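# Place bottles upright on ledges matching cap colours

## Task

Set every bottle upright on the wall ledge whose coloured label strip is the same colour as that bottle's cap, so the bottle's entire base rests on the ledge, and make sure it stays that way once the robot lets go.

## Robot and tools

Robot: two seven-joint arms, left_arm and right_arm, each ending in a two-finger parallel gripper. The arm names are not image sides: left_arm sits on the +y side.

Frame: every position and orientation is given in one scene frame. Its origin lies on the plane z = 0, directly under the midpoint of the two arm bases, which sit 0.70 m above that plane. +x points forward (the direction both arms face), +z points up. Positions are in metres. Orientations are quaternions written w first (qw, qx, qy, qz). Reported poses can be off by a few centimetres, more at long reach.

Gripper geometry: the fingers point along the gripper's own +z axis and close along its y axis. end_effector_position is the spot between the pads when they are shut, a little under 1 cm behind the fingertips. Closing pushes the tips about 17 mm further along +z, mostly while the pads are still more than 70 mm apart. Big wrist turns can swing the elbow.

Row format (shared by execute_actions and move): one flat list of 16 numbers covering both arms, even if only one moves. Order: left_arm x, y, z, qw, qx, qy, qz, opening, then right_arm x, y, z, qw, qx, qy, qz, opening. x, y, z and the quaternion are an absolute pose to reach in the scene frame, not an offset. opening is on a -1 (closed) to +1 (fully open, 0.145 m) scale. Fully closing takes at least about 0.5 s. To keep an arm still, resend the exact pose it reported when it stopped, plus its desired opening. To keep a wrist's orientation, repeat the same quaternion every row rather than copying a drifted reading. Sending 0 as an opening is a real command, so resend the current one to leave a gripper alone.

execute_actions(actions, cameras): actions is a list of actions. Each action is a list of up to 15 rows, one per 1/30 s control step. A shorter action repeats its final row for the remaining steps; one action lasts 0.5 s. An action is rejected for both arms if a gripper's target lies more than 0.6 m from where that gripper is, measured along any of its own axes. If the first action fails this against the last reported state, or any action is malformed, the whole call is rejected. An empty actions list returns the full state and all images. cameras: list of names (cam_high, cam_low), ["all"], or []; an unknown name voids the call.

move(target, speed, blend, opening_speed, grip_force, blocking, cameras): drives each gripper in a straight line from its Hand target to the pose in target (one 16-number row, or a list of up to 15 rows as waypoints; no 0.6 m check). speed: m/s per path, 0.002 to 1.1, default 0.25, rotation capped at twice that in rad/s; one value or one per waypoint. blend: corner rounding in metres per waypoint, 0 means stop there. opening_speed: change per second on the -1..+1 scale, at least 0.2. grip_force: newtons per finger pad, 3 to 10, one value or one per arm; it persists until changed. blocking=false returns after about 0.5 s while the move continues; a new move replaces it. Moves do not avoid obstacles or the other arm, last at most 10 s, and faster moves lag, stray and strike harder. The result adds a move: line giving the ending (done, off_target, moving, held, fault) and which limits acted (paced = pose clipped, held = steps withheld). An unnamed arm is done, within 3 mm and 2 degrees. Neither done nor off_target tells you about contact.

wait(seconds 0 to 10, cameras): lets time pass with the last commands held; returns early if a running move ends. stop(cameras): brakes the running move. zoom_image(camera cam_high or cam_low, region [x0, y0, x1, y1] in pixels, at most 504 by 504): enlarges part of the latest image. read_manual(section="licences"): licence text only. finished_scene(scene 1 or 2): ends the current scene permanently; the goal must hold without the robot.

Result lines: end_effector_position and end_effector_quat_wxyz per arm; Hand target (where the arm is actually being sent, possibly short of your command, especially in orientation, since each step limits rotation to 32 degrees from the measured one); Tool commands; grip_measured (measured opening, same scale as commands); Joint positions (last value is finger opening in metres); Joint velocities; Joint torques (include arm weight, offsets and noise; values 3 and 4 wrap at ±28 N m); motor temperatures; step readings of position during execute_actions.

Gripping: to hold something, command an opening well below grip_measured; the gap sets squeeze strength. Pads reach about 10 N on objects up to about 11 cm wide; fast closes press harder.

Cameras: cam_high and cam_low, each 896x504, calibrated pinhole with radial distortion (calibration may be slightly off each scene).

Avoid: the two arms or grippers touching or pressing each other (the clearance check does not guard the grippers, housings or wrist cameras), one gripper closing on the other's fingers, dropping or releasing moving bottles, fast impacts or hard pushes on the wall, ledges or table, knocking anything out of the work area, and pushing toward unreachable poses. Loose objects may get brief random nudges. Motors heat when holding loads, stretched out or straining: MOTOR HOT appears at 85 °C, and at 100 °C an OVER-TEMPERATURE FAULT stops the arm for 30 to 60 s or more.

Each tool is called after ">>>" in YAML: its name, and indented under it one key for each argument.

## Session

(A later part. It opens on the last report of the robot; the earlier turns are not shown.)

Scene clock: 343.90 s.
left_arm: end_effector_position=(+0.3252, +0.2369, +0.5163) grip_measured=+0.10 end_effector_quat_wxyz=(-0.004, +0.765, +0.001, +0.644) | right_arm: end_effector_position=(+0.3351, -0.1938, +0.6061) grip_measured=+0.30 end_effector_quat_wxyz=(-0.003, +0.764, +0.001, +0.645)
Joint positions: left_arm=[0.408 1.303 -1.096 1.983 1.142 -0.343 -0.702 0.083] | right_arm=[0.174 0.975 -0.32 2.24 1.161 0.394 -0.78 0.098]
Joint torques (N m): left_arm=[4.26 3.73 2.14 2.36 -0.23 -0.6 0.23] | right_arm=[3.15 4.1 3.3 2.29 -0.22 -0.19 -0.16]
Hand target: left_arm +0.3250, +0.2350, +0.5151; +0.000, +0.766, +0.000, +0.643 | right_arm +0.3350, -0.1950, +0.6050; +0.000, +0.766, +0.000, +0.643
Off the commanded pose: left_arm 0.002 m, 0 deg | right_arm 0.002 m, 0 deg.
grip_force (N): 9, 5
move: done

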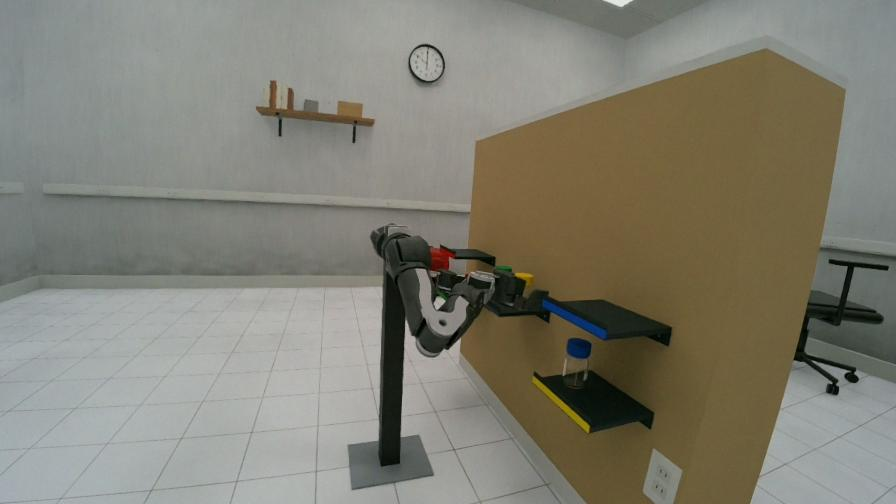

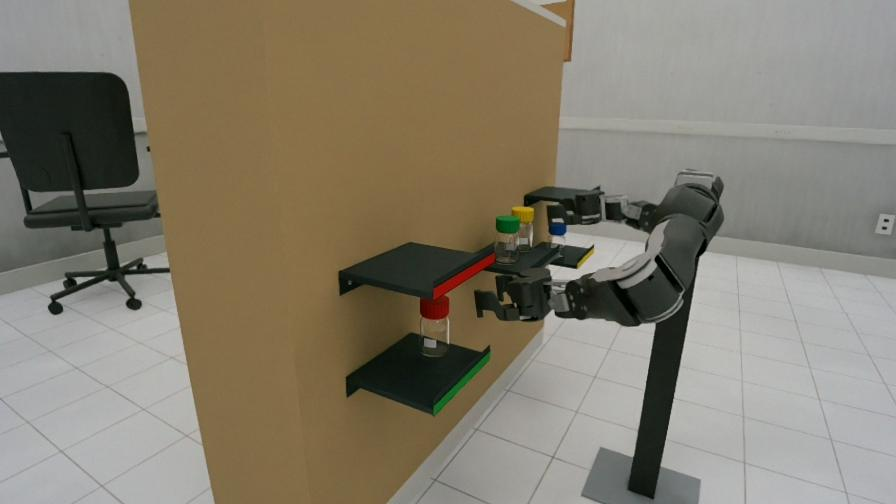

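>>> move:
  target:
    - [0.32, 0.29, 0.50, 0, 0.766, 0, 0.643, 0.3, 0.335, -0.2, 0.54, 0, 0.766, 0, 0.643, 0.3]
    - [0.325, 0.325, 0.492, 0, 0.766, 0, 0.643, 0.3, 0.322, -0.29, 0.50, 0, 0.766, 0, 0.643, 0.3]
    - [0.325, 0.341, 0.491, 0, 0.766, 0, 0.643, 0.3, 0.318, -0.354, 0.492, 0, 0.766, 0, 0.643, 0.3]
  speed: [0.1, 0.1, 0.1]
  blend: [0.02, 0.015, 0]
  opening_speed: 1.0
  cameras: ["all"]

>>> zoom_image:
  camera: "cam_low"
  region: [380, 270, 520, 400]

>>> zoom_image:
  camera: "cam_high"
  region: [510, 310, 650, 420]

>>> zoom_image:
  camera: "cam_low"
  region: [510, 190, 650, 290]

>>> zoom_image:
  camera: "cam_high"
  region: [430, 240, 510, 320]

Scene clock: 362.77 s.
left_arm: end_effector_position=(+0.3263, +0.3409, +0.4926) grip_measured=+0.30 end_effector_quat_wxyz=(-0.001, +0.764, +0.001, +0.645) | right_arm: end_effector_position=(+0.3174, -0.3543, +0.4900) grip_measured=+0.30 end_effector_quat_wxyz=(+0.002, +0.768, -0.001, +0.640)
Joint positions: left_arm=[0.332 1.428 -1.096 1.587 1.411 -0.582 -0.174 0.098] | right_arm=[-0.416 1.197 -0.088 1.56 1.191 -0.32 -0.027 0.098]
Joint torques (N m): left_arm=[3.57 7.16 2.13 0.85 0.11 -0.7 0.24] | right_arm=[2.15 7.13 4.7 1.89 0.17 -0.55 0.18]
Hand target: left_arm +0.3251, +0.3410, +0.4911; +0.000, +0.766, +0.000, +0.643 | right_arm +0.3180, -0.3540, +0.4919; +0.000, +0.766, +0.000, +0.643
Off the commanded pose: left_arm 0.002 m, 0 deg | right_arm 0.002 m, 0 deg.
grip_force (N): 9, 5
move: done

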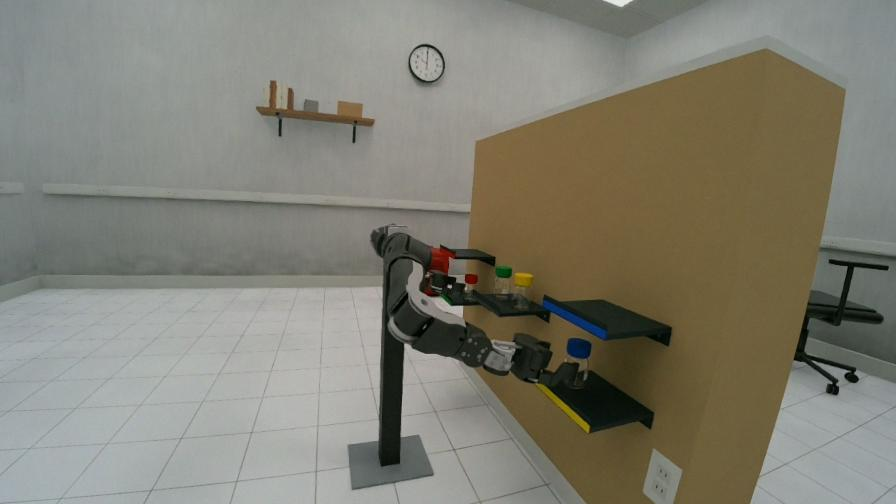

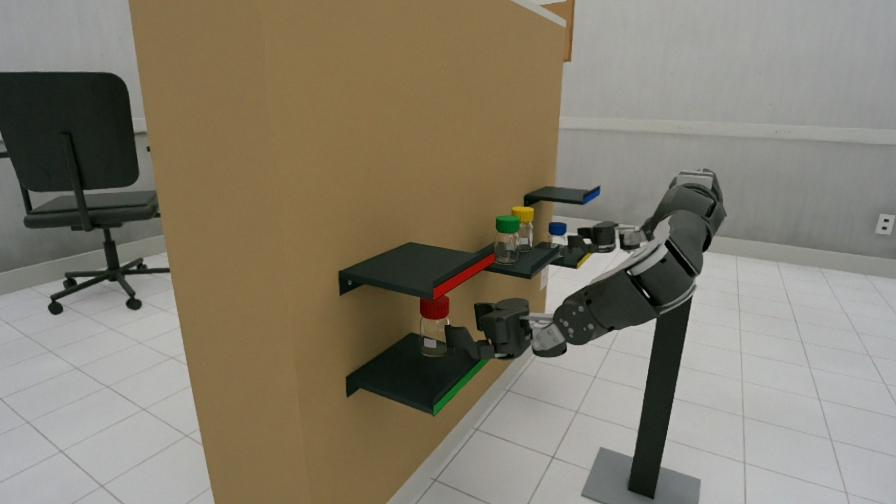

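Scaled by 3.600 from the camera's 896x504 image, which has a finer 1280x720 frame.

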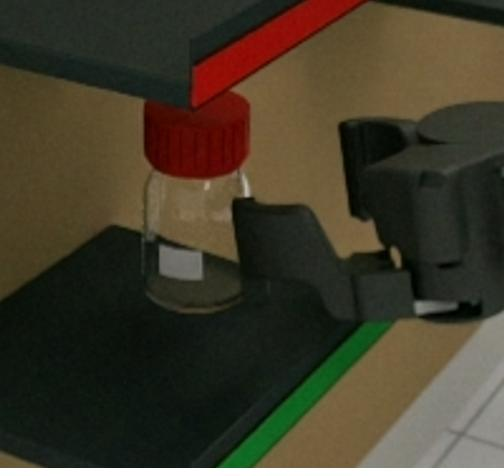

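Scaled by 3.600 from the camera's 896x504 image, which has a finer 1280x720 frame.

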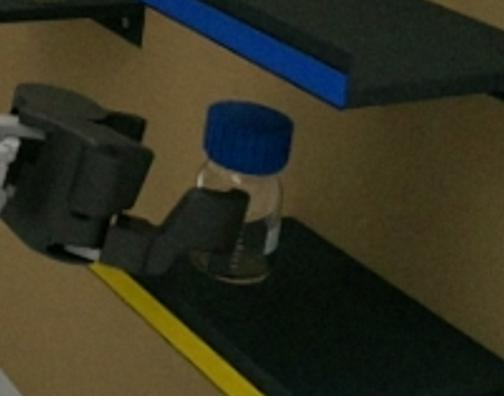

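Scaled by 3.600 from the camera's 896x504 image, which has a finer 1280x720 frame.

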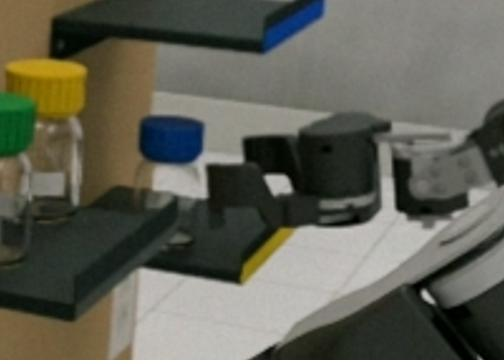

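Scaled by 6.300 from the camera's 896x504 image, which has a finer 1280x720 frame.

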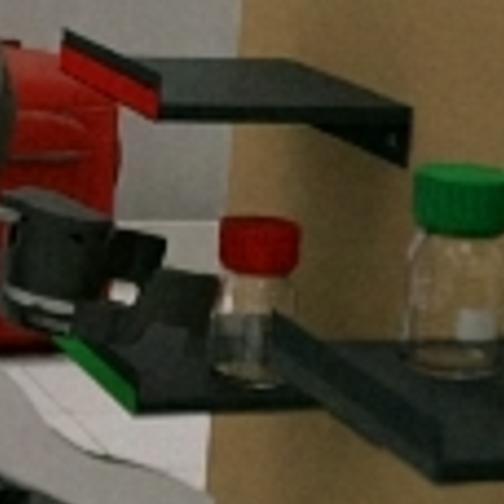

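>>> move:
  target: [0.388, 0.345, 0.491, 0, 0.766, 0, 0.643, 0.3, 0.371, -0.356, 0.492, 0, 0.766, 0, 0.643, 0.3]
  speed: 0.06
  cameras: ["all"]

>>> zoom_image:
  camera: "cam_low"
  region: [380, 270, 520, 400]

>>> zoom_image:
  camera: "cam_high"
  region: [510, 310, 650, 420]

>>> zoom_image:
  camera: "cam_low"
  region: [510, 190, 650, 290]

>>> zoom_image:
  camera: "cam_high"
  region: [430, 240, 510, 320]

Scene clock: 425.17 s.
left_arm: end_effector_position=(+0.3883, +0.3467, +0.4936) grip_measured=+0.30 end_effector_quat_wxyz=(-0.002, +0.763, +0.002, +0.646) | right_arm: end_effector_position=(+0.3716, -0.3576, +0.4953) grip_measured=+0.30 end_effector_quat_wxyz=(+0.002, +0.763, -0.003, +0.647)
Joint positions: left_arm=[0.569 1.207 -1.089 1.31 1.381 -0.369 -0.074 0.098] | right_arm=[0.063 1.074 -0.329 1.347 1.11 -0.166 0.039 0.098]
Joint torques (N m): left_arm=[6.08 5.31 2.41 0.91 0.05 -0.53 0.24] | right_arm=[3.6 6.61 2.78 1.74 0.09 -0.32 0.17]
Hand target: left_arm +0.3880, +0.3450, +0.4911; +0.000, +0.766, +0.000, +0.643 | right_arm +0.3709, -0.3560, +0.4919; +0.000, +0.766, +0.000, +0.643
Off the commanded pose: left_arm 0.003 m, 1 deg | right_arm 0.004 m, 1 deg.
grip_force (N): 9, 5
move: off_target (right_arm)

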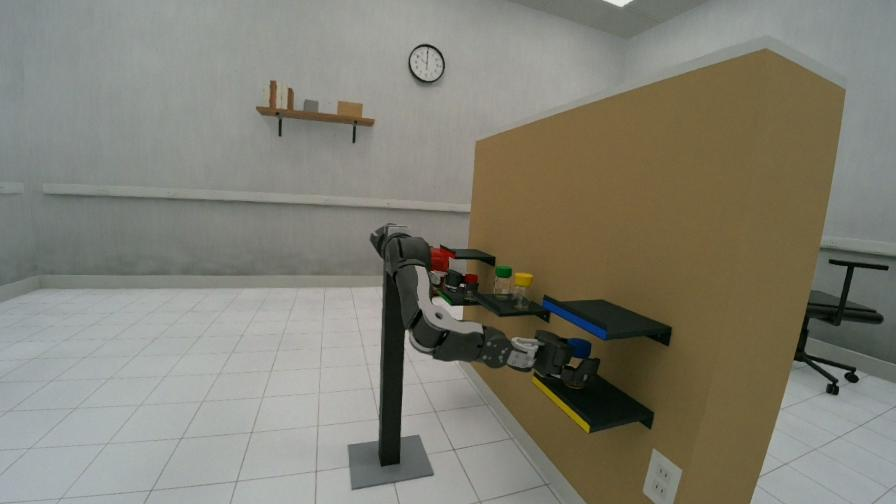

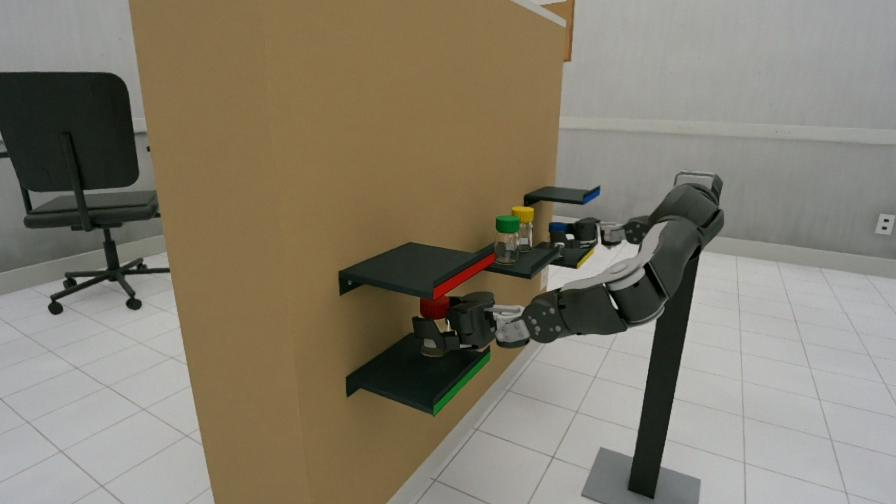

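Scaled by 3.600 from the camera's 896x504 image, which has a finer 1280x720 frame.

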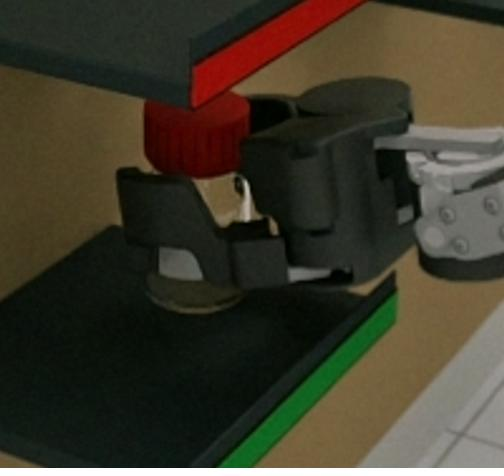

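Scaled by 3.600 from the camera's 896x504 image, which has a finer 1280x720 frame.

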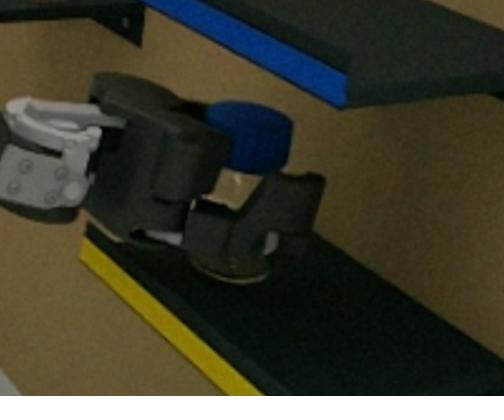

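Scaled by 3.600 from the camera's 896x504 image, which has a finer 1280x720 frame.

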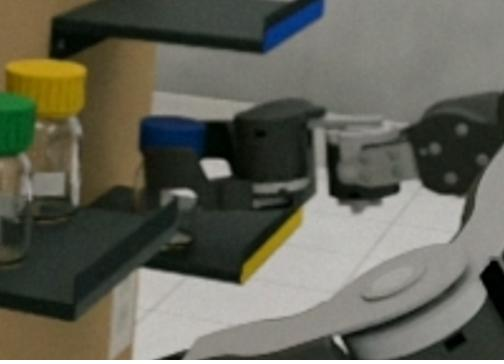

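Scaled by 6.300 from the camera's 896x504 image, which has a finer 1280x720 frame.

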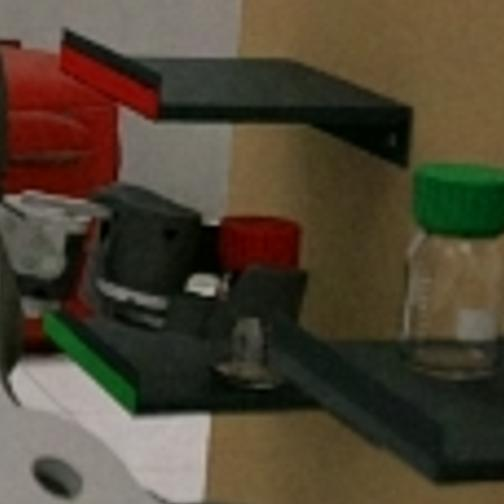

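>>> move:
  target: [0.388, 0.345, 0.491, 0, 0.766, 0, 0.643, -0.7, 0.371, -0.356, 0.492, 0, 0.766, 0, 0.643, -0.7]
  speed: 0.06
  opening_speed: 0.8
  grip_force: [5, 5]

>>> move:
  target: [0.388, 0.345, 0.524, 0, 0.766, 0, 0.643, -0.7, 0.371, -0.356, 0.525, 0, 0.766, 0, 0.643, -0.7]
  speed: 0.06
  grip_force: [9, 9]
  cameras: ["all"]

>>> zoom_image:
  camera: "cam_low"
  region: [380, 250, 520, 380]

>>> zoom_image:
  camera: "cam_high"
  region: [510, 290, 650, 400]

Scene clock: 492.10 s.
left_arm: end_effector_position=(+0.3883, +0.3467, +0.4935) grip_measured=-0.24 end_effector_quat_wxyz=(-0.002, +0.764, +0.002, +0.646) | right_arm: end_effector_position=(+0.3716, -0.3571, +0.4951) grip_measured=-0.24 end_effector_quat_wxyz=(+0.001, +0.763, -0.001, +0.647)
Joint positions: left_arm=[0.569 1.207 -1.089 1.309 1.381 -0.368 -0.073 0.058] | right_arm=[0.063 1.074 -0.329 1.347 1.109 -0.165 0.043 0.058]
Joint torques (N m): left_arm=[6.05 5.29 2.45 1.05 0.05 -0.55 0.21] | right_arm=[3.49 6.47 3.08 1.78 0.09 -0.32 0.05]
Hand target: left_arm +0.3880, +0.3450, +0.4911; +0.000, +0.766, +0.000, +0.643 | right_arm +0.3709, -0.3560, +0.4919; +0.000, +0.766, +0.000, +0.643
Off the commanded pose: left_arm 0.003 m, 1 deg | right_arm 0.003 m, 1 deg.
grip_force (N): 5, 5
move: done

Scene clock: 493.00 s.
left_arm: end_effector_position=(+0.3873, +0.3442, +0.5213) grip_measured=-0.24 end_effector_quat_wxyz=(+0.001, +0.769, -0.002, +0.639) | right_arm: end_effector_position=(+0.3703, -0.3547, +0.5220) grip_measured=-0.24 end_effector_quat_wxyz=(-0.002, +0.769, +0.002, +0.639)
Joint positions: left_arm=[0.615 1.294 -1.076 1.42 1.411 -0.28 -0.093 0.058] | right_arm=[0.031 1.177 -0.293 1.456 1.193 -0.1 0.001 0.058]
Joint torques (N m): left_arm=[6.55 6.11 3.63 1.47 0.12 -0.79 -0.01] | right_arm=[3.76 7.66 5.29 2.11 0.19 -0.57 -0.14]
Hand target: left_arm +0.3880, +0.3449, +0.5239; +0.000, +0.766, +0.000, +0.643 | right_arm +0.3710, -0.3559, +0.5249; +0.000, +0.766, +0.000, +0.643
Off the commanded pose: left_arm 0.003 m, 1 deg | right_arm 0.003 m, 1 deg.
grip_force (N): 9, 9
move: done

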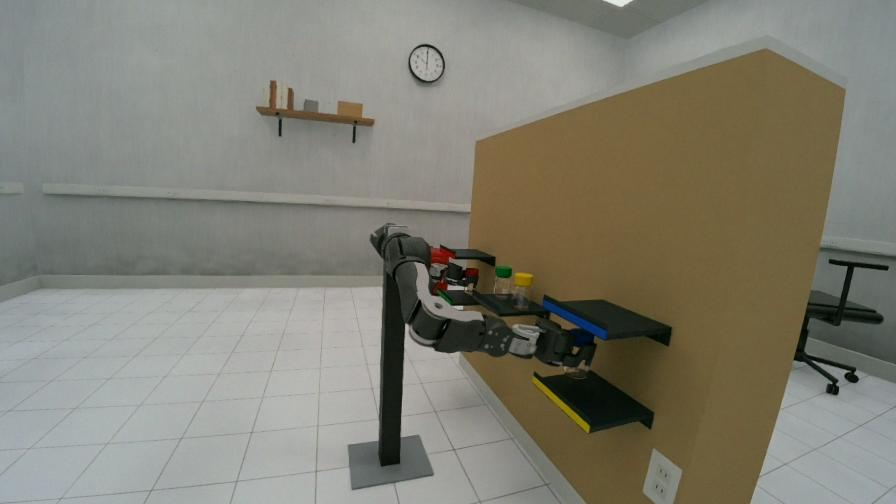

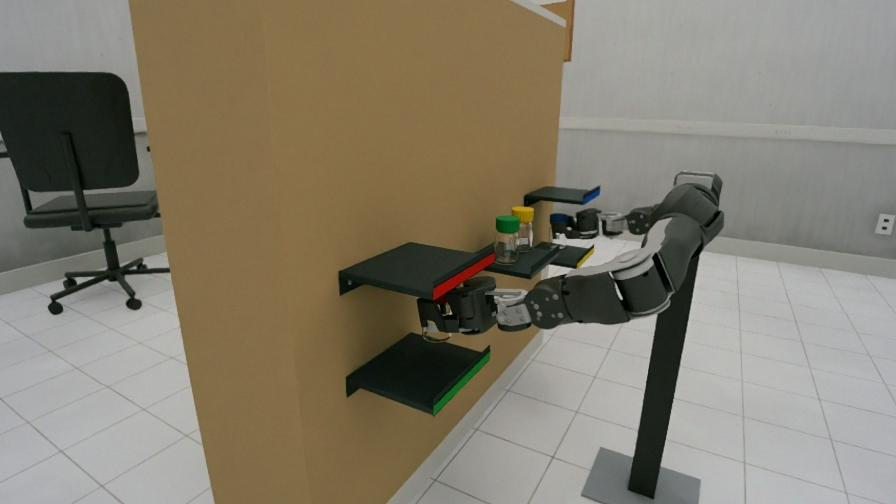

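Scaled by 3.600 from the camera's 896x504 image, which has a finer 1280x720 frame.

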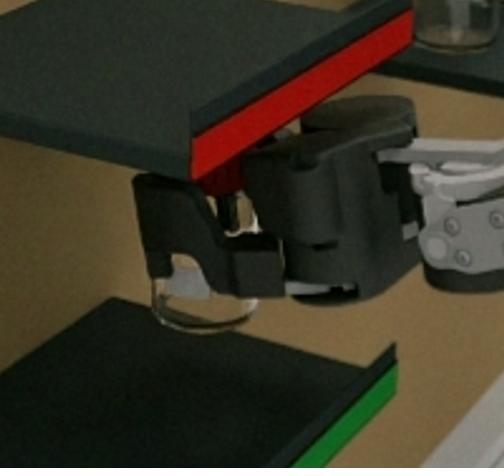

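Scaled by 3.600 from the camera's 896x504 image, which has a finer 1280x720 frame.

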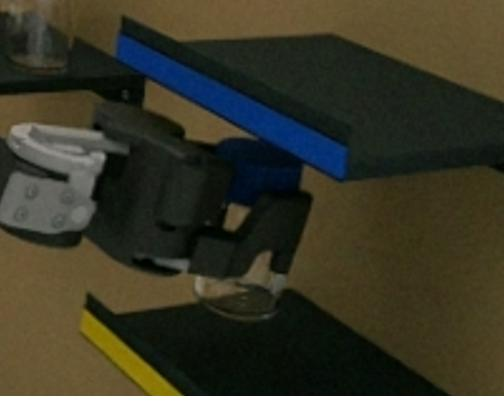

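>>> move:
  target:
    - [0.35, 0.26, 0.53, 0, 0.766, 0, 0.643, -0.7, 0.35, -0.26, 0.53, 0, 0.766, 0, 0.643, -0.7]
    - [0.338, 0.2, 0.55, 0, 0.766, 0, 0.643, -0.7, 0.338, -0.2, 0.55, 0, 0.766, 0, 0.643, -0.7]
    - [0.34, 0.195, 0.64, 0, 0.766, 0, 0.643, -0.7, 0.34, -0.195, 0.64, 0, 0.766, 0, 0.643, -0.7]
  speed: [0.1, 0.1, 0.1]
  blend: [0.02, 0.02, 0]
  cameras: ["cam_low"]

Scene clock: 506.07 s.
left_arm: end_effector_position=(+0.3401, +0.1938, +0.6392) grip_measured=-0.24 end_effector_quat_wxyz=(+0.003, +0.767, -0.001, +0.641) | right_arm: end_effector_position=(+0.3400, -0.1935, +0.6383) grip_measured=-0.24 end_effector_quat_wxyz=(-0.004, +0.768, +0.002, +0.640)
Joint positions: left_arm=[0.85 1.285 -0.95 2.258 1.519 0.166 -0.916 0.058] | right_arm=[0.351 0.995 -0.318 2.258 1.34 0.516 -0.862 0.058]
Joint torques (N m): left_arm=[5.31 3.28 2.78 1.55 -0.4 -0.51 -0.04] | right_arm=[3.78 4.15 3.74 2.03 -0.4 -0.32 -0.13]
Hand target: left_arm +0.3400, +0.1950, +0.6400; +0.000, +0.766, +0.000, +0.643 | right_arm +0.3400, -0.1950, +0.6399; +0.000, +0.766, +0.000, +0.643
Off the commanded pose: left_arm 0.001 m, 0 deg | right_arm 0.002 m, 1 deg.
grip_force (N): 9, 9
move: done
Images, in order (width x height): cam_low 896x504.

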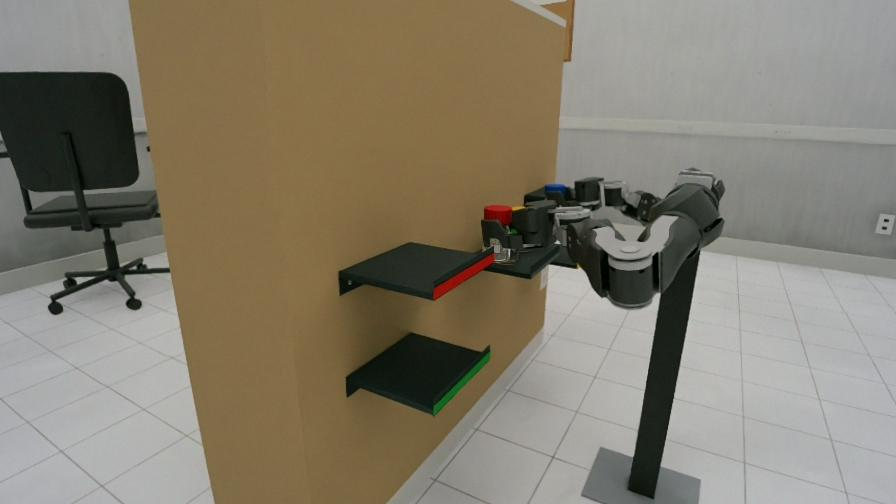

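>>> move:
  target:
    - [0.345,0.195,0.735,0,0.766,0,0.643,-0.7,0.345,-0.195,0.735,0,0.766,0,0.643,-0.7]
  speed: 0.1
  grip_force: 9

Scene clock: 550.83 s.
left_arm: end_effector_position=(+0.3450, +0.1960, +0.7357) grip_measured=-0.24 end_effector_quat_wxyz=(-0.003, +0.729, -0.006, +0.685) | right_arm: end_effector_position=(+0.3450, -0.1963, +0.7357) grip_measured=-0.24 end_effector_quat_wxyz=(+0.003, +0.725, +0.006, +0.688)
Joint positions: left_arm=[0.765 0.921 -0.272 2.223 1.584 0.782 -1.013 0.058] | right_arm=[0.749 0.912 -0.258 2.224 1.559 0.785 -0.998 0.058]
Joint torques (N m): left_arm=[6.13 3.05 1.66 0.62 -0.15 -0.35 0.22] | right_arm=[4.42 2.99 2.21 0.69 -0.25 -0.15 0.15]
Hand target: left_arm +0.3452, +0.1950, +0.7346; -0.002, +0.730, -0.009, +0.683 | right_arm +0.3451, -0.1950, +0.7348; +0.002, +0.727, +0.009, +0.687
Off the commanded pose: left_arm 0.001 m, 6 deg | right_arm 0.001 m, 7 deg.
joint sent to its limit (left arm) — joint 5 (forearm roll), upper limit; joint 6 (wrist pitch), upper limit. The joint targets are off in orientation, not in position.
joint sent to its limit (right arm) — joint 5 (forearm roll), upper limit; joint 6 (wrist pitch), upper limit. The joint targets are off in orientation, not in position.
grip_force (N): 9, 9
move: off_target (left_arm, right_arm)

>>> move:
  target:
    - [0.36,0.255,0.735,0,0.766,0,0.643,-0.7,0.36,-0.255,0.735,0,0.766,0,0.643,-0.7]
    - [0.385,0.315,0.735,0,0.766,0,0.643,-0.7,0.372,-0.315,0.735,0,0.766,0,0.643,-0.7]
  speed: 0.12
  blend: [0.02,0]

Scene clock: 560.20 s.
left_arm: end_effector_position=(+0.3848, +0.3163, +0.7326) grip_measured=-0.24 end_effector_quat_wxyz=(-0.002, +0.770, +0.001, +0.638) | right_arm: end_effector_position=(+0.3720, -0.3149, +0.7311) grip_measured=-0.24 end_effector_quat_wxyz=(+0.001, +0.772, +0.000, +0.636)
Joint positions: left_arm=[0.754 1.225 -0.209 1.719 1.432 0.771 -0.3 0.058] | right_arm=[0.63 1.285 -0.111 1.782 1.498 0.75 -0.321 0.058]
Joint torques (N m): left_arm=[6.9 4.36 3.15 1.57 -0.06 -0.88 0.21] | right_arm=[4.29 5.21 5.24 0.91 -0.14 -0.77 0.2]
Hand target: left_arm +0.3849, +0.3150, +0.7350; +0.000, +0.766, +0.000, +0.643 | right_arm +0.3719, -0.3150, +0.7351; +0.000, +0.766, +0.000, +0.643
Off the commanded pose: left_arm 0.003 m, 1 deg | right_arm 0.004 m, 1 deg.
grip_force (N): 9, 9
move: off_target (right_arm)

Orientation is good. Continue outwards.

>>> move:
  target:
    - [0.386,0.375,0.735,0,0.766,0,0.643,-0.7,0.374,-0.375,0.735,0,0.766,0,0.643,-0.7]
    - [0.386,0.375,0.70,0,0.766,0,0.643,-0.7,0.374,-0.375,0.703,0,0.766,0,0.643,-0.7]
  speed: [0.12,0.06]
  blend: [0.01,0]
  cameras: ["all"]

Scene clock: 571.20 s.
left_arm: end_effector_position=(+0.3859, +0.3753, +0.6965) grip_measured=-0.24 end_effector_quat_wxyz=(+0.000, +0.771, +0.001, +0.637) | right_arm: end_effector_position=(+0.3738, -0.3758, +0.6974) grip_measured=-0.24 end_effector_quat_wxyz=(+0.002, +0.773, -0.002, +0.634)
Joint positions: left_arm=[0.486 1.346 -0.126 1.508 1.33 0.538 0.037 0.058] | right_arm=[0.251 1.394 0.083 1.562 1.381 0.528 0.022 0.058]
Joint torques (N m): left_arm=[6.05 7 4.08 1.98 0.11 -0.94 0.11] | right_arm=[4.47 7.24 6.23 1.4 0.06 -0.81 0.18]
Hand target: left_arm +0.3860, +0.3750, +0.7000; +0.000, +0.766, +0.000, +0.643 | right_arm +0.3739, -0.3751, +0.7030; +0.000, +0.766, +0.000, +0.643
Off the commanded pose: left_arm 0.004 m, 1 deg | right_arm 0.006 m, 1 deg.
grip_force (N): 9, 9
move: off_target (left_arm, right_arm)

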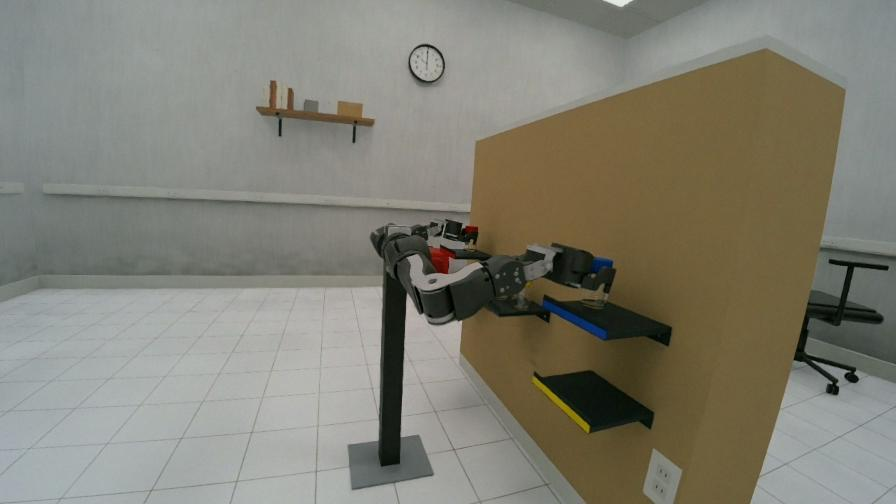

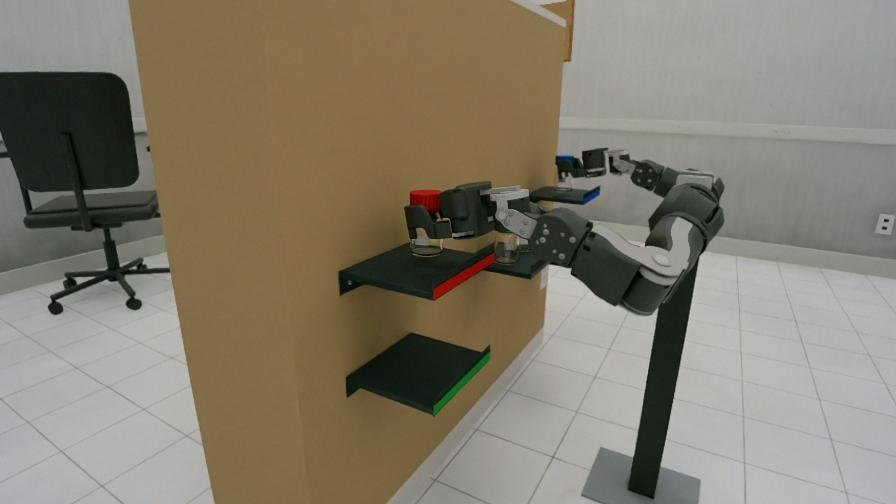

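>>> move:
  target: [0.386,0.375,0.691,0,0.766,0,0.643,-0.7,0.374,-0.375,0.6955,0,0.766,0,0.643,-0.7]
  speed: 0.03

>>> move:
  target: [0.386,0.375,0.687,0,0.766,0,0.643,-0.7,0.374,-0.375,0.6915,0,0.766,0,0.643,-0.7]
  speed: 0.02

>>> move:
  target: [0.386,0.375,0.683,0,0.766,0,0.643,-0.7,0.374,-0.375,0.6875,0,0.766,0,0.643,-0.7]
  speed: 0.02

Scene clock: 582.33 s.
left_arm: end_effector_position=(+0.3859, +0.3755, +0.6878) grip_measured=-0.24 end_effector_quat_wxyz=(+0.000, +0.771, +0.001, +0.637) | right_arm: end_effector_position=(+0.3738, -0.3758, +0.6902) grip_measured=-0.24 end_effector_quat_wxyz=(+0.002, +0.773, -0.001, +0.634)
Joint positions: left_arm=[0.427 1.346 -0.104 1.512 1.33 0.501 0.037 0.058] | right_arm=[0.205 1.376 0.115 1.567 1.362 0.513 0.025 0.058]
Joint torques (N m): left_arm=[5.55 7.19 4.3 2.06 0.14 -0.96 0.09] | right_arm=[3.92 7.03 6.38 1.42 0.06 -0.78 0.18]
Hand target: left_arm +0.3859, +0.3750, +0.6911; +0.000, +0.766, +0.000, +0.643 | right_arm +0.3739, -0.3749, +0.6954; +0.000, +0.766, +0.000, +0.643
Off the commanded pose: left_arm 0.003 m, 1 deg | right_arm 0.005 m, 1 deg.
grip_force (N): 9, 9
move: off_target (right_arm)

Scene clock: 583.03 s.
left_arm: end_effector_position=(+0.3861, +0.3753, +0.6868) grip_measured=-0.24 end_effector_quat_wxyz=(+0.000, +0.767, +0.000, +0.642) | right_arm: end_effector_position=(+0.3739, -0.3758, +0.6880) grip_measured=-0.24 end_effector_quat_wxyz=(+0.002, +0.771, -0.001, +0.637)
Joint positions: left_arm=[0.406 1.346 -0.095 1.515 1.33 0.477 0.037 0.058] | right_arm=[0.186 1.365 0.13 1.569 1.351 0.503 0.028 0.058]
Joint torques (N m): left_arm=[4.87 7.42 3.81 1.94 0.19 -0.76 0.07] | right_arm=[3.49 7.03 6.22 1.46 0.1 -0.73 0.18]
Hand target: left_arm +0.3860, +0.3750, +0.6871; +0.000, +0.766, +0.000, +0.643 | right_arm +0.3739, -0.3750, +0.6916; +0.000, +0.766, +0.000, +0.643
Off the commanded pose: left_arm 0.000 m, 0 deg | right_arm 0.004 m, 1 deg.
grip_force (N): 9, 9
move: off_target (right_arm)

Scene clock: 583.77 s.
left_arm: end_effector_position=(+0.3862, +0.3752, +0.6865) grip_measured=-0.24 end_effector_quat_wxyz=(+0.001, +0.762, +0.000, +0.647) | right_arm: end_effector_position=(+0.3741, -0.3758, +0.6872) grip_measured=-0.24 end_effector_quat_wxyz=(+0.002, +0.767, -0.001, +0.642)
Joint positions: left_arm=[0.386 1.351 -0.091 1.516 1.337 0.448 0.037 0.058] | right_arm=[0.163 1.363 0.141 1.571 1.348 0.478 0.029 0.058]
Joint torques (N m): left_arm=[4.31 7.5 2.96 1.81 0.19 -0.54 0.03] | right_arm=[3.23 7.48 5.34 1.42 0.15 -0.51 0.13]
Hand target: left_arm +0.3860, +0.3750, +0.6830; +0.000, +0.766, +0.000, +0.643 | right_arm +0.3740, -0.3750, +0.6875; +0.000, +0.766, +0.000, +0.643
Off the commanded pose: left_arm 0.003 m, 1 deg | right_arm 0.001 m, 0 deg.
grip_force (N): 9, 9
move: done

>>> move:
  target:
    - [0.386,0.375,0.6855,0,0.766,0,0.643,-0.7,0.374,-0.375,0.686,0,0.766,0,0.643,-0.7]
    - [0.386,0.375,0.6855,0,0.766,0,0.643,0.3,0.374,-0.375,0.686,0,0.766,0,0.643,0.3]
  speed: 0.02
  opening_speed: 0.6

>>> move:
  target: [0.25,0.36,0.69,0,0.766,0,0.643,0.3,0.24,-0.36,0.69,0,0.766,0,0.643,0.3]
  speed: 0.1
  cameras: ["all"]

Scene clock: 596.23 s.
left_arm: end_effector_position=(+0.3859, +0.3752, +0.6868) grip_measured=+0.30 end_effector_quat_wxyz=(+0.001, +0.764, +0.000, +0.645) | right_arm: end_effector_position=(+0.3742, -0.3757, +0.6858) grip_measured=+0.30 end_effector_quat_wxyz=(+0.002, +0.766, -0.001, +0.643)
Joint positions: left_arm=[0.392 1.351 -0.091 1.516 1.336 0.461 0.037 0.098] | right_arm=[0.151 1.363 0.145 1.572 1.349 0.466 0.029 0.098]
Joint torques (N m): left_arm=[6.08 7.13 2.81 1.66 0.11 -0.54 0.05] | right_arm=[3.28 7.82 5.05 1.22 0.21 -0.39 0.12]
Motor temperatures (°C): left_arm=[24 26 26 21 22 25 21] | right_arm=[22 26 26 19 20 21 21]
Hand target: left_arm +0.3860, +0.3750, +0.6856; +0.000, +0.766, +0.000, +0.643 | right_arm +0.3740, -0.3750, +0.6860; +0.000, +0.766, +0.000, +0.643
Off the commanded pose: left_arm 0.001 m, 0 deg | right_arm 0.001 m, 0 deg.
grip_force (N): 9, 9
move: done

Scene clock: 597.93 s.
left_arm: end_effector_position=(+0.2502, +0.3610, +0.6905) grip_measured=+0.30 end_effector_quat_wxyz=(-0.003, +0.765, +0.001, +0.644) | right_arm: end_effector_position=(+0.2401, -0.3611, +0.6897) grip_measured=+0.30 end_effector_quat_wxyz=(+0.002, +0.766, -0.002, +0.643)
Joint positions: left_arm=[-0.69 0.924 1.279 2.051 1.248 0.781 0.2 0.098] | right_arm=[-0.734 0.886 1.333 2.071 1.248 0.785 0.233 0.098]
Joint torques (N m): left_arm=[0.75 5.24 2.51 1.68 0.25 -0.57 0.24] | right_arm=[0.25 5.39 3.69 1.31 0.27 -0.37 0.16]
Hand target: left_arm +0.2500, +0.3600, +0.6900; +0.000, +0.766, +0.000, +0.643 | right_arm +0.2400, -0.3600, +0.6900; +0.000, +0.766, +0.000, +0.643
Off the commanded pose: left_arm 0.001 m, 0 deg | right_arm 0.001 m, 0 deg.
grip_force (N): 9, 9
move: done

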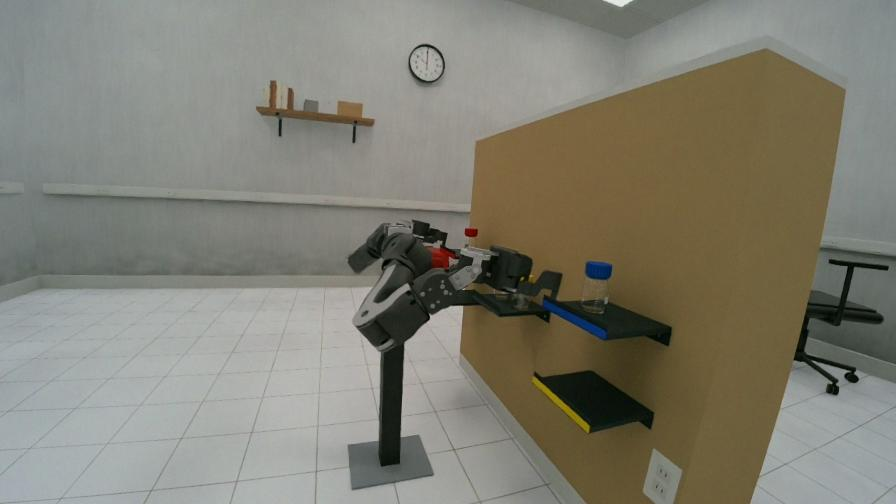

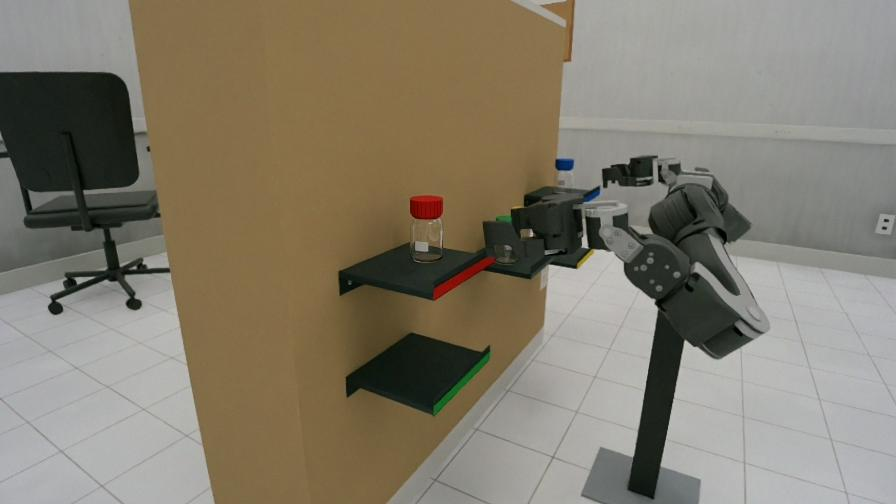

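>>> move:
  target:
    - [0.24,0.335,0.575,0,0.766,0,0.643,0.3,0.24,-0.335,0.575,0,0.766,0,0.643,0.3]
    - [0.25,0.25,0.52,0,0.766,0,0.643,0.3,0.25,-0.25,0.52,0,0.766,0,0.643,0.3]
    - [0.335,0.205,0.55,0,0.766,0,0.643,0.3,0.335,-0.205,0.55,0,0.766,0,0.643,0.15]
  speed: 0.12
  blend: [0.03,0.03,0]

Scene clock: 620.47 s.
left_arm: end_effector_position=(+0.3350, +0.2040, +0.5536) grip_measured=+0.30 end_effector_quat_wxyz=(+0.002, +0.762, -0.002, +0.647) | right_arm: end_effector_position=(+0.3350, -0.2045, +0.5521) grip_measured=+0.15 end_effector_quat_wxyz=(-0.002, +0.763, +0.001, +0.646)
Joint positions: left_arm=[-0.109 0.439 0.029 2.107 0.516 0.545 -0.222 0.098] | right_arm=[-0.109 0.407 0.048 2.103 0.481 0.56 -0.189 0.087]
Joint torques (N m): left_arm=[3.49 1.99 0.7 3.56 -0.01 -0.53 -0.04] | right_arm=[2.6 1.91 1.28 3.21 -0.02 -0.32 -0.14]
Hand target: left_arm +0.3350, +0.2050, +0.5500; +0.000, +0.766, +0.000, +0.643 | right_arm +0.3350, -0.2051, +0.5500; +0.000, +0.766, +0.000, +0.643
Off the commanded pose: left_arm 0.004 m, 1 deg | right_arm 0.002 m, 1 deg.
grip_force (N): 9, 9
move: off_target (left_arm)

>>> move:
  target:
    - [0.335,0.205,0.55,0,0.766,0,0.643,0.25,0.335,-0.2,0.60,0,0.766,0,0.643,0.15]
    - [0.335,0.205,0.55,0,0.766,0,0.643,0.25,0.316,-0.062,0.598,0,0.766,0,0.643,0.15]
  speed: 0.12
  blend: [0.02,0]
  cameras: ["all"]

Scene clock: 630.57 s.
left_arm: end_effector_position=(+0.3350, +0.2040, +0.5536) grip_measured=+0.25 end_effector_quat_wxyz=(+0.002, +0.762, -0.002, +0.647) | right_arm: end_effector_position=(+0.3155, -0.0610, +0.5982) grip_measured=+0.15 end_effector_quat_wxyz=(-0.004, +0.766, +0.001, +0.643)
Joint positions: left_arm=[-0.109 0.439 0.029 2.107 0.516 0.545 -0.222 0.094] | right_arm=[0.265 0.194 -0.701 2.224 0.618 0.785 -1.066 0.087]
Joint torques (N m): left_arm=[3.49 1.99 0.69 3.56 0 -0.53 -0.04] | right_arm=[3.78 -1.07 0.98 2.91 -0.32 -0.15 -0.13]
Hand target: left_arm +0.3350, +0.2050, +0.5500; +0.000, +0.766, +0.000, +0.643 | right_arm +0.3160, -0.0619, +0.5980; +0.000, +0.766, +0.000, +0.643
Off the commanded pose: left_arm 0.004 m, 1 deg | right_arm 0.001 m, 0 deg.
joint sent to its limit (right arm) — joint 6 (wrist pitch), upper limit. The joint targets still meet the commanded pose.
grip_force (N): 9, 9
move: off_target (left_arm); blend cut to 0 m at target 1

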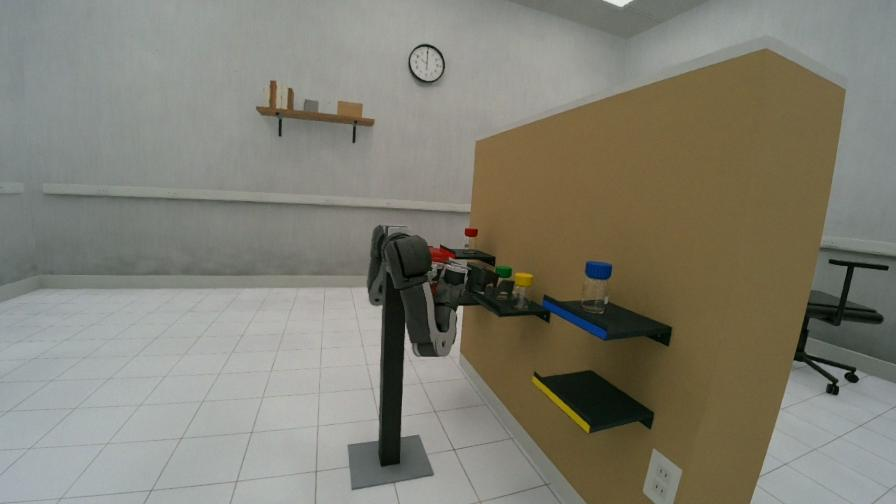

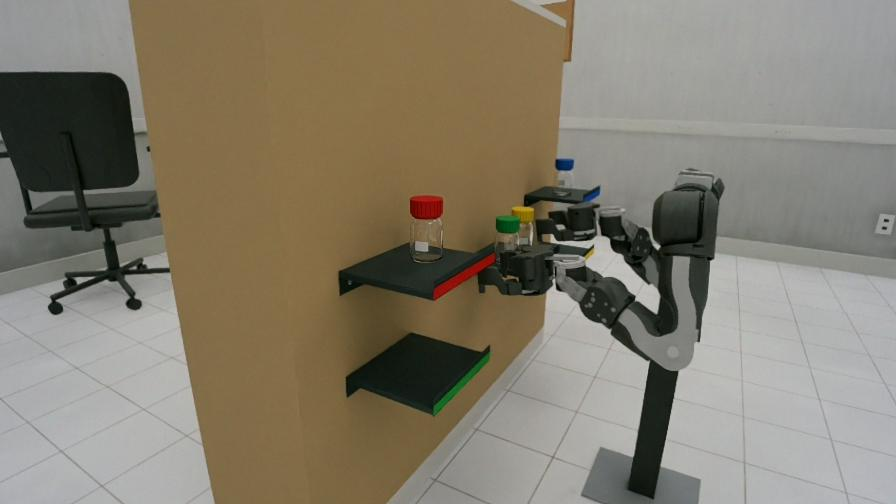

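>>> zoom_image:
  camera: "cam_high"
  region: [400, 210, 600, 370]

>>> zoom_image:
  camera: "cam_low"
  region: [460, 180, 620, 300]

Scaled by 2.520 from the camera's 896x504 image, which has a finer 1280x720 frame.

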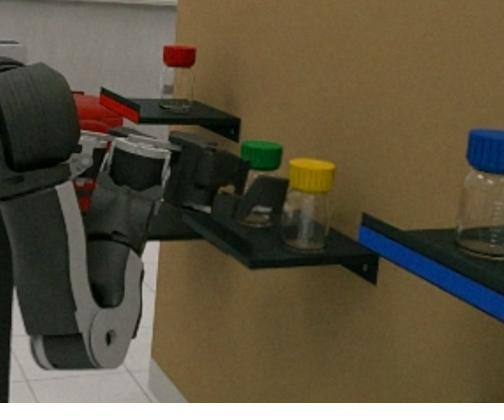

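Scaled by 3.150 from the camera's 896x504 image, which has a finer 1280x720 frame.

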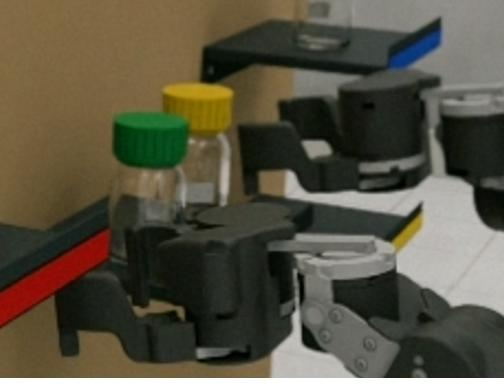

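>>> move:
  target: [0.335,0.205,0.55,0,0.766,0,0.643,0.25,0.381,-0.062,0.588,0,0.766,0,0.643,0.15]
  speed: 0.06
  cameras: ["all"]

>>> zoom_image:
  camera: "cam_high"
  region: [440, 230, 580, 340]

>>> zoom_image:
  camera: "cam_low"
  region: [460, 180, 620, 300]

Scene clock: 687.73 s.
left_arm: end_effector_position=(+0.3350, +0.2040, +0.5536) grip_measured=+0.25 end_effector_quat_wxyz=(+0.002, +0.762, -0.002, +0.647) | right_arm: end_effector_position=(+0.3805, -0.0620, +0.5878) grip_measured=+0.15 end_effector_quat_wxyz=(+0.003, +0.766, +0.001, +0.643)
Joint positions: left_arm=[-0.109 0.439 0.029 2.107 0.516 0.545 -0.222 0.094] | right_arm=[0.46 0.201 -0.656 1.912 0.666 0.665 -0.926 0.087]
Joint torques (N m): left_arm=[3.49 1.99 0.7 3.55 0 -0.53 -0.04] | right_arm=[5.24 -0.51 2.13 3.22 -0.22 -0.35 0.15]
Hand target: left_arm +0.3350, +0.2050, +0.5500; +0.000, +0.766, +0.000, +0.643 | right_arm +0.3810, -0.0620, +0.5880; +0.000, +0.766, +0.000, +0.643
Off the commanded pose: left_arm 0.004 m, 1 deg | right_arm 0.001 m, 0 deg.
grip_force (N): 9, 9
move: off_target (left_arm)

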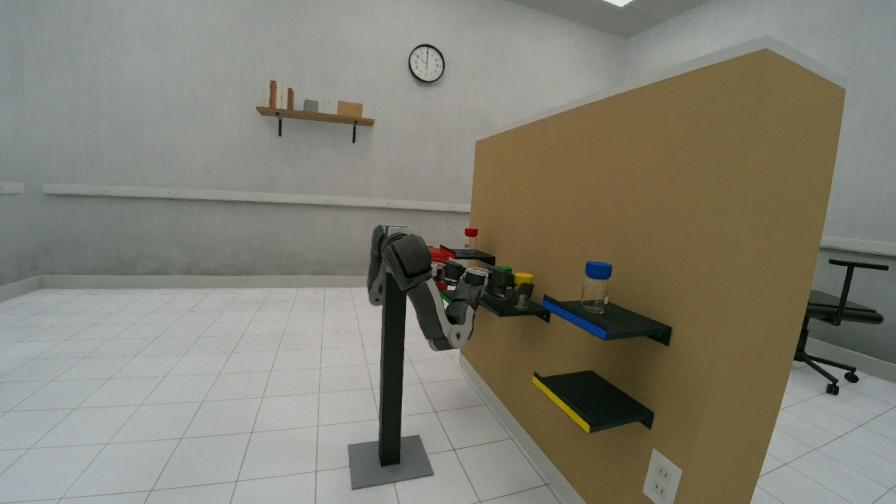

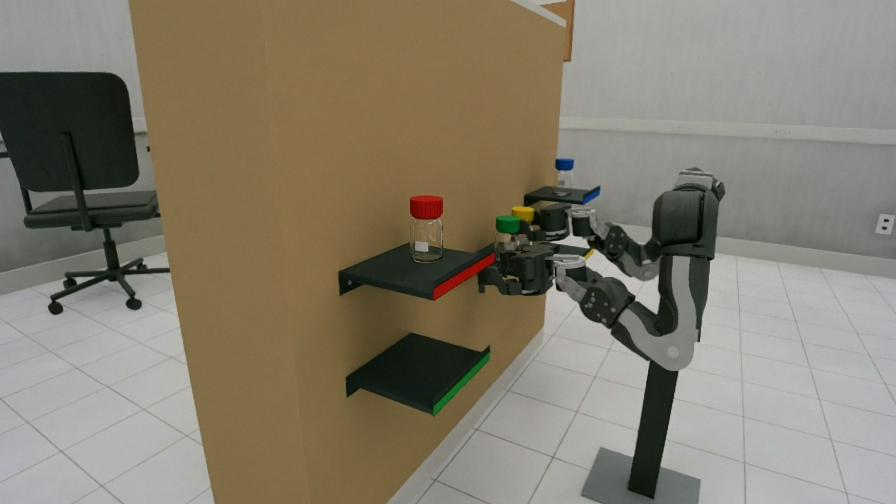

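Scaled by 3.600 from the camera's 896x504 image, which has a finer 1280x720 frame.

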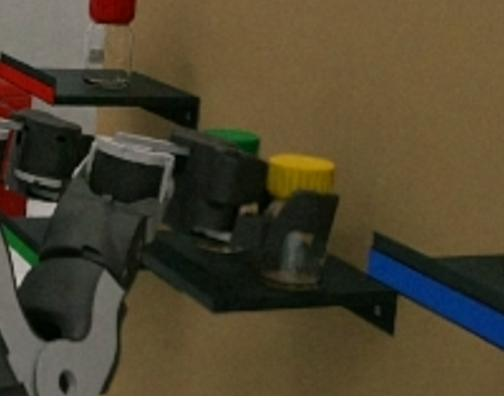

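Scaled by 3.150 from the camera's 896x504 image, which has a finer 1280x720 frame.

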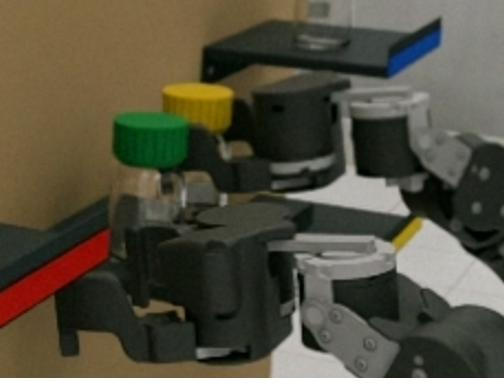

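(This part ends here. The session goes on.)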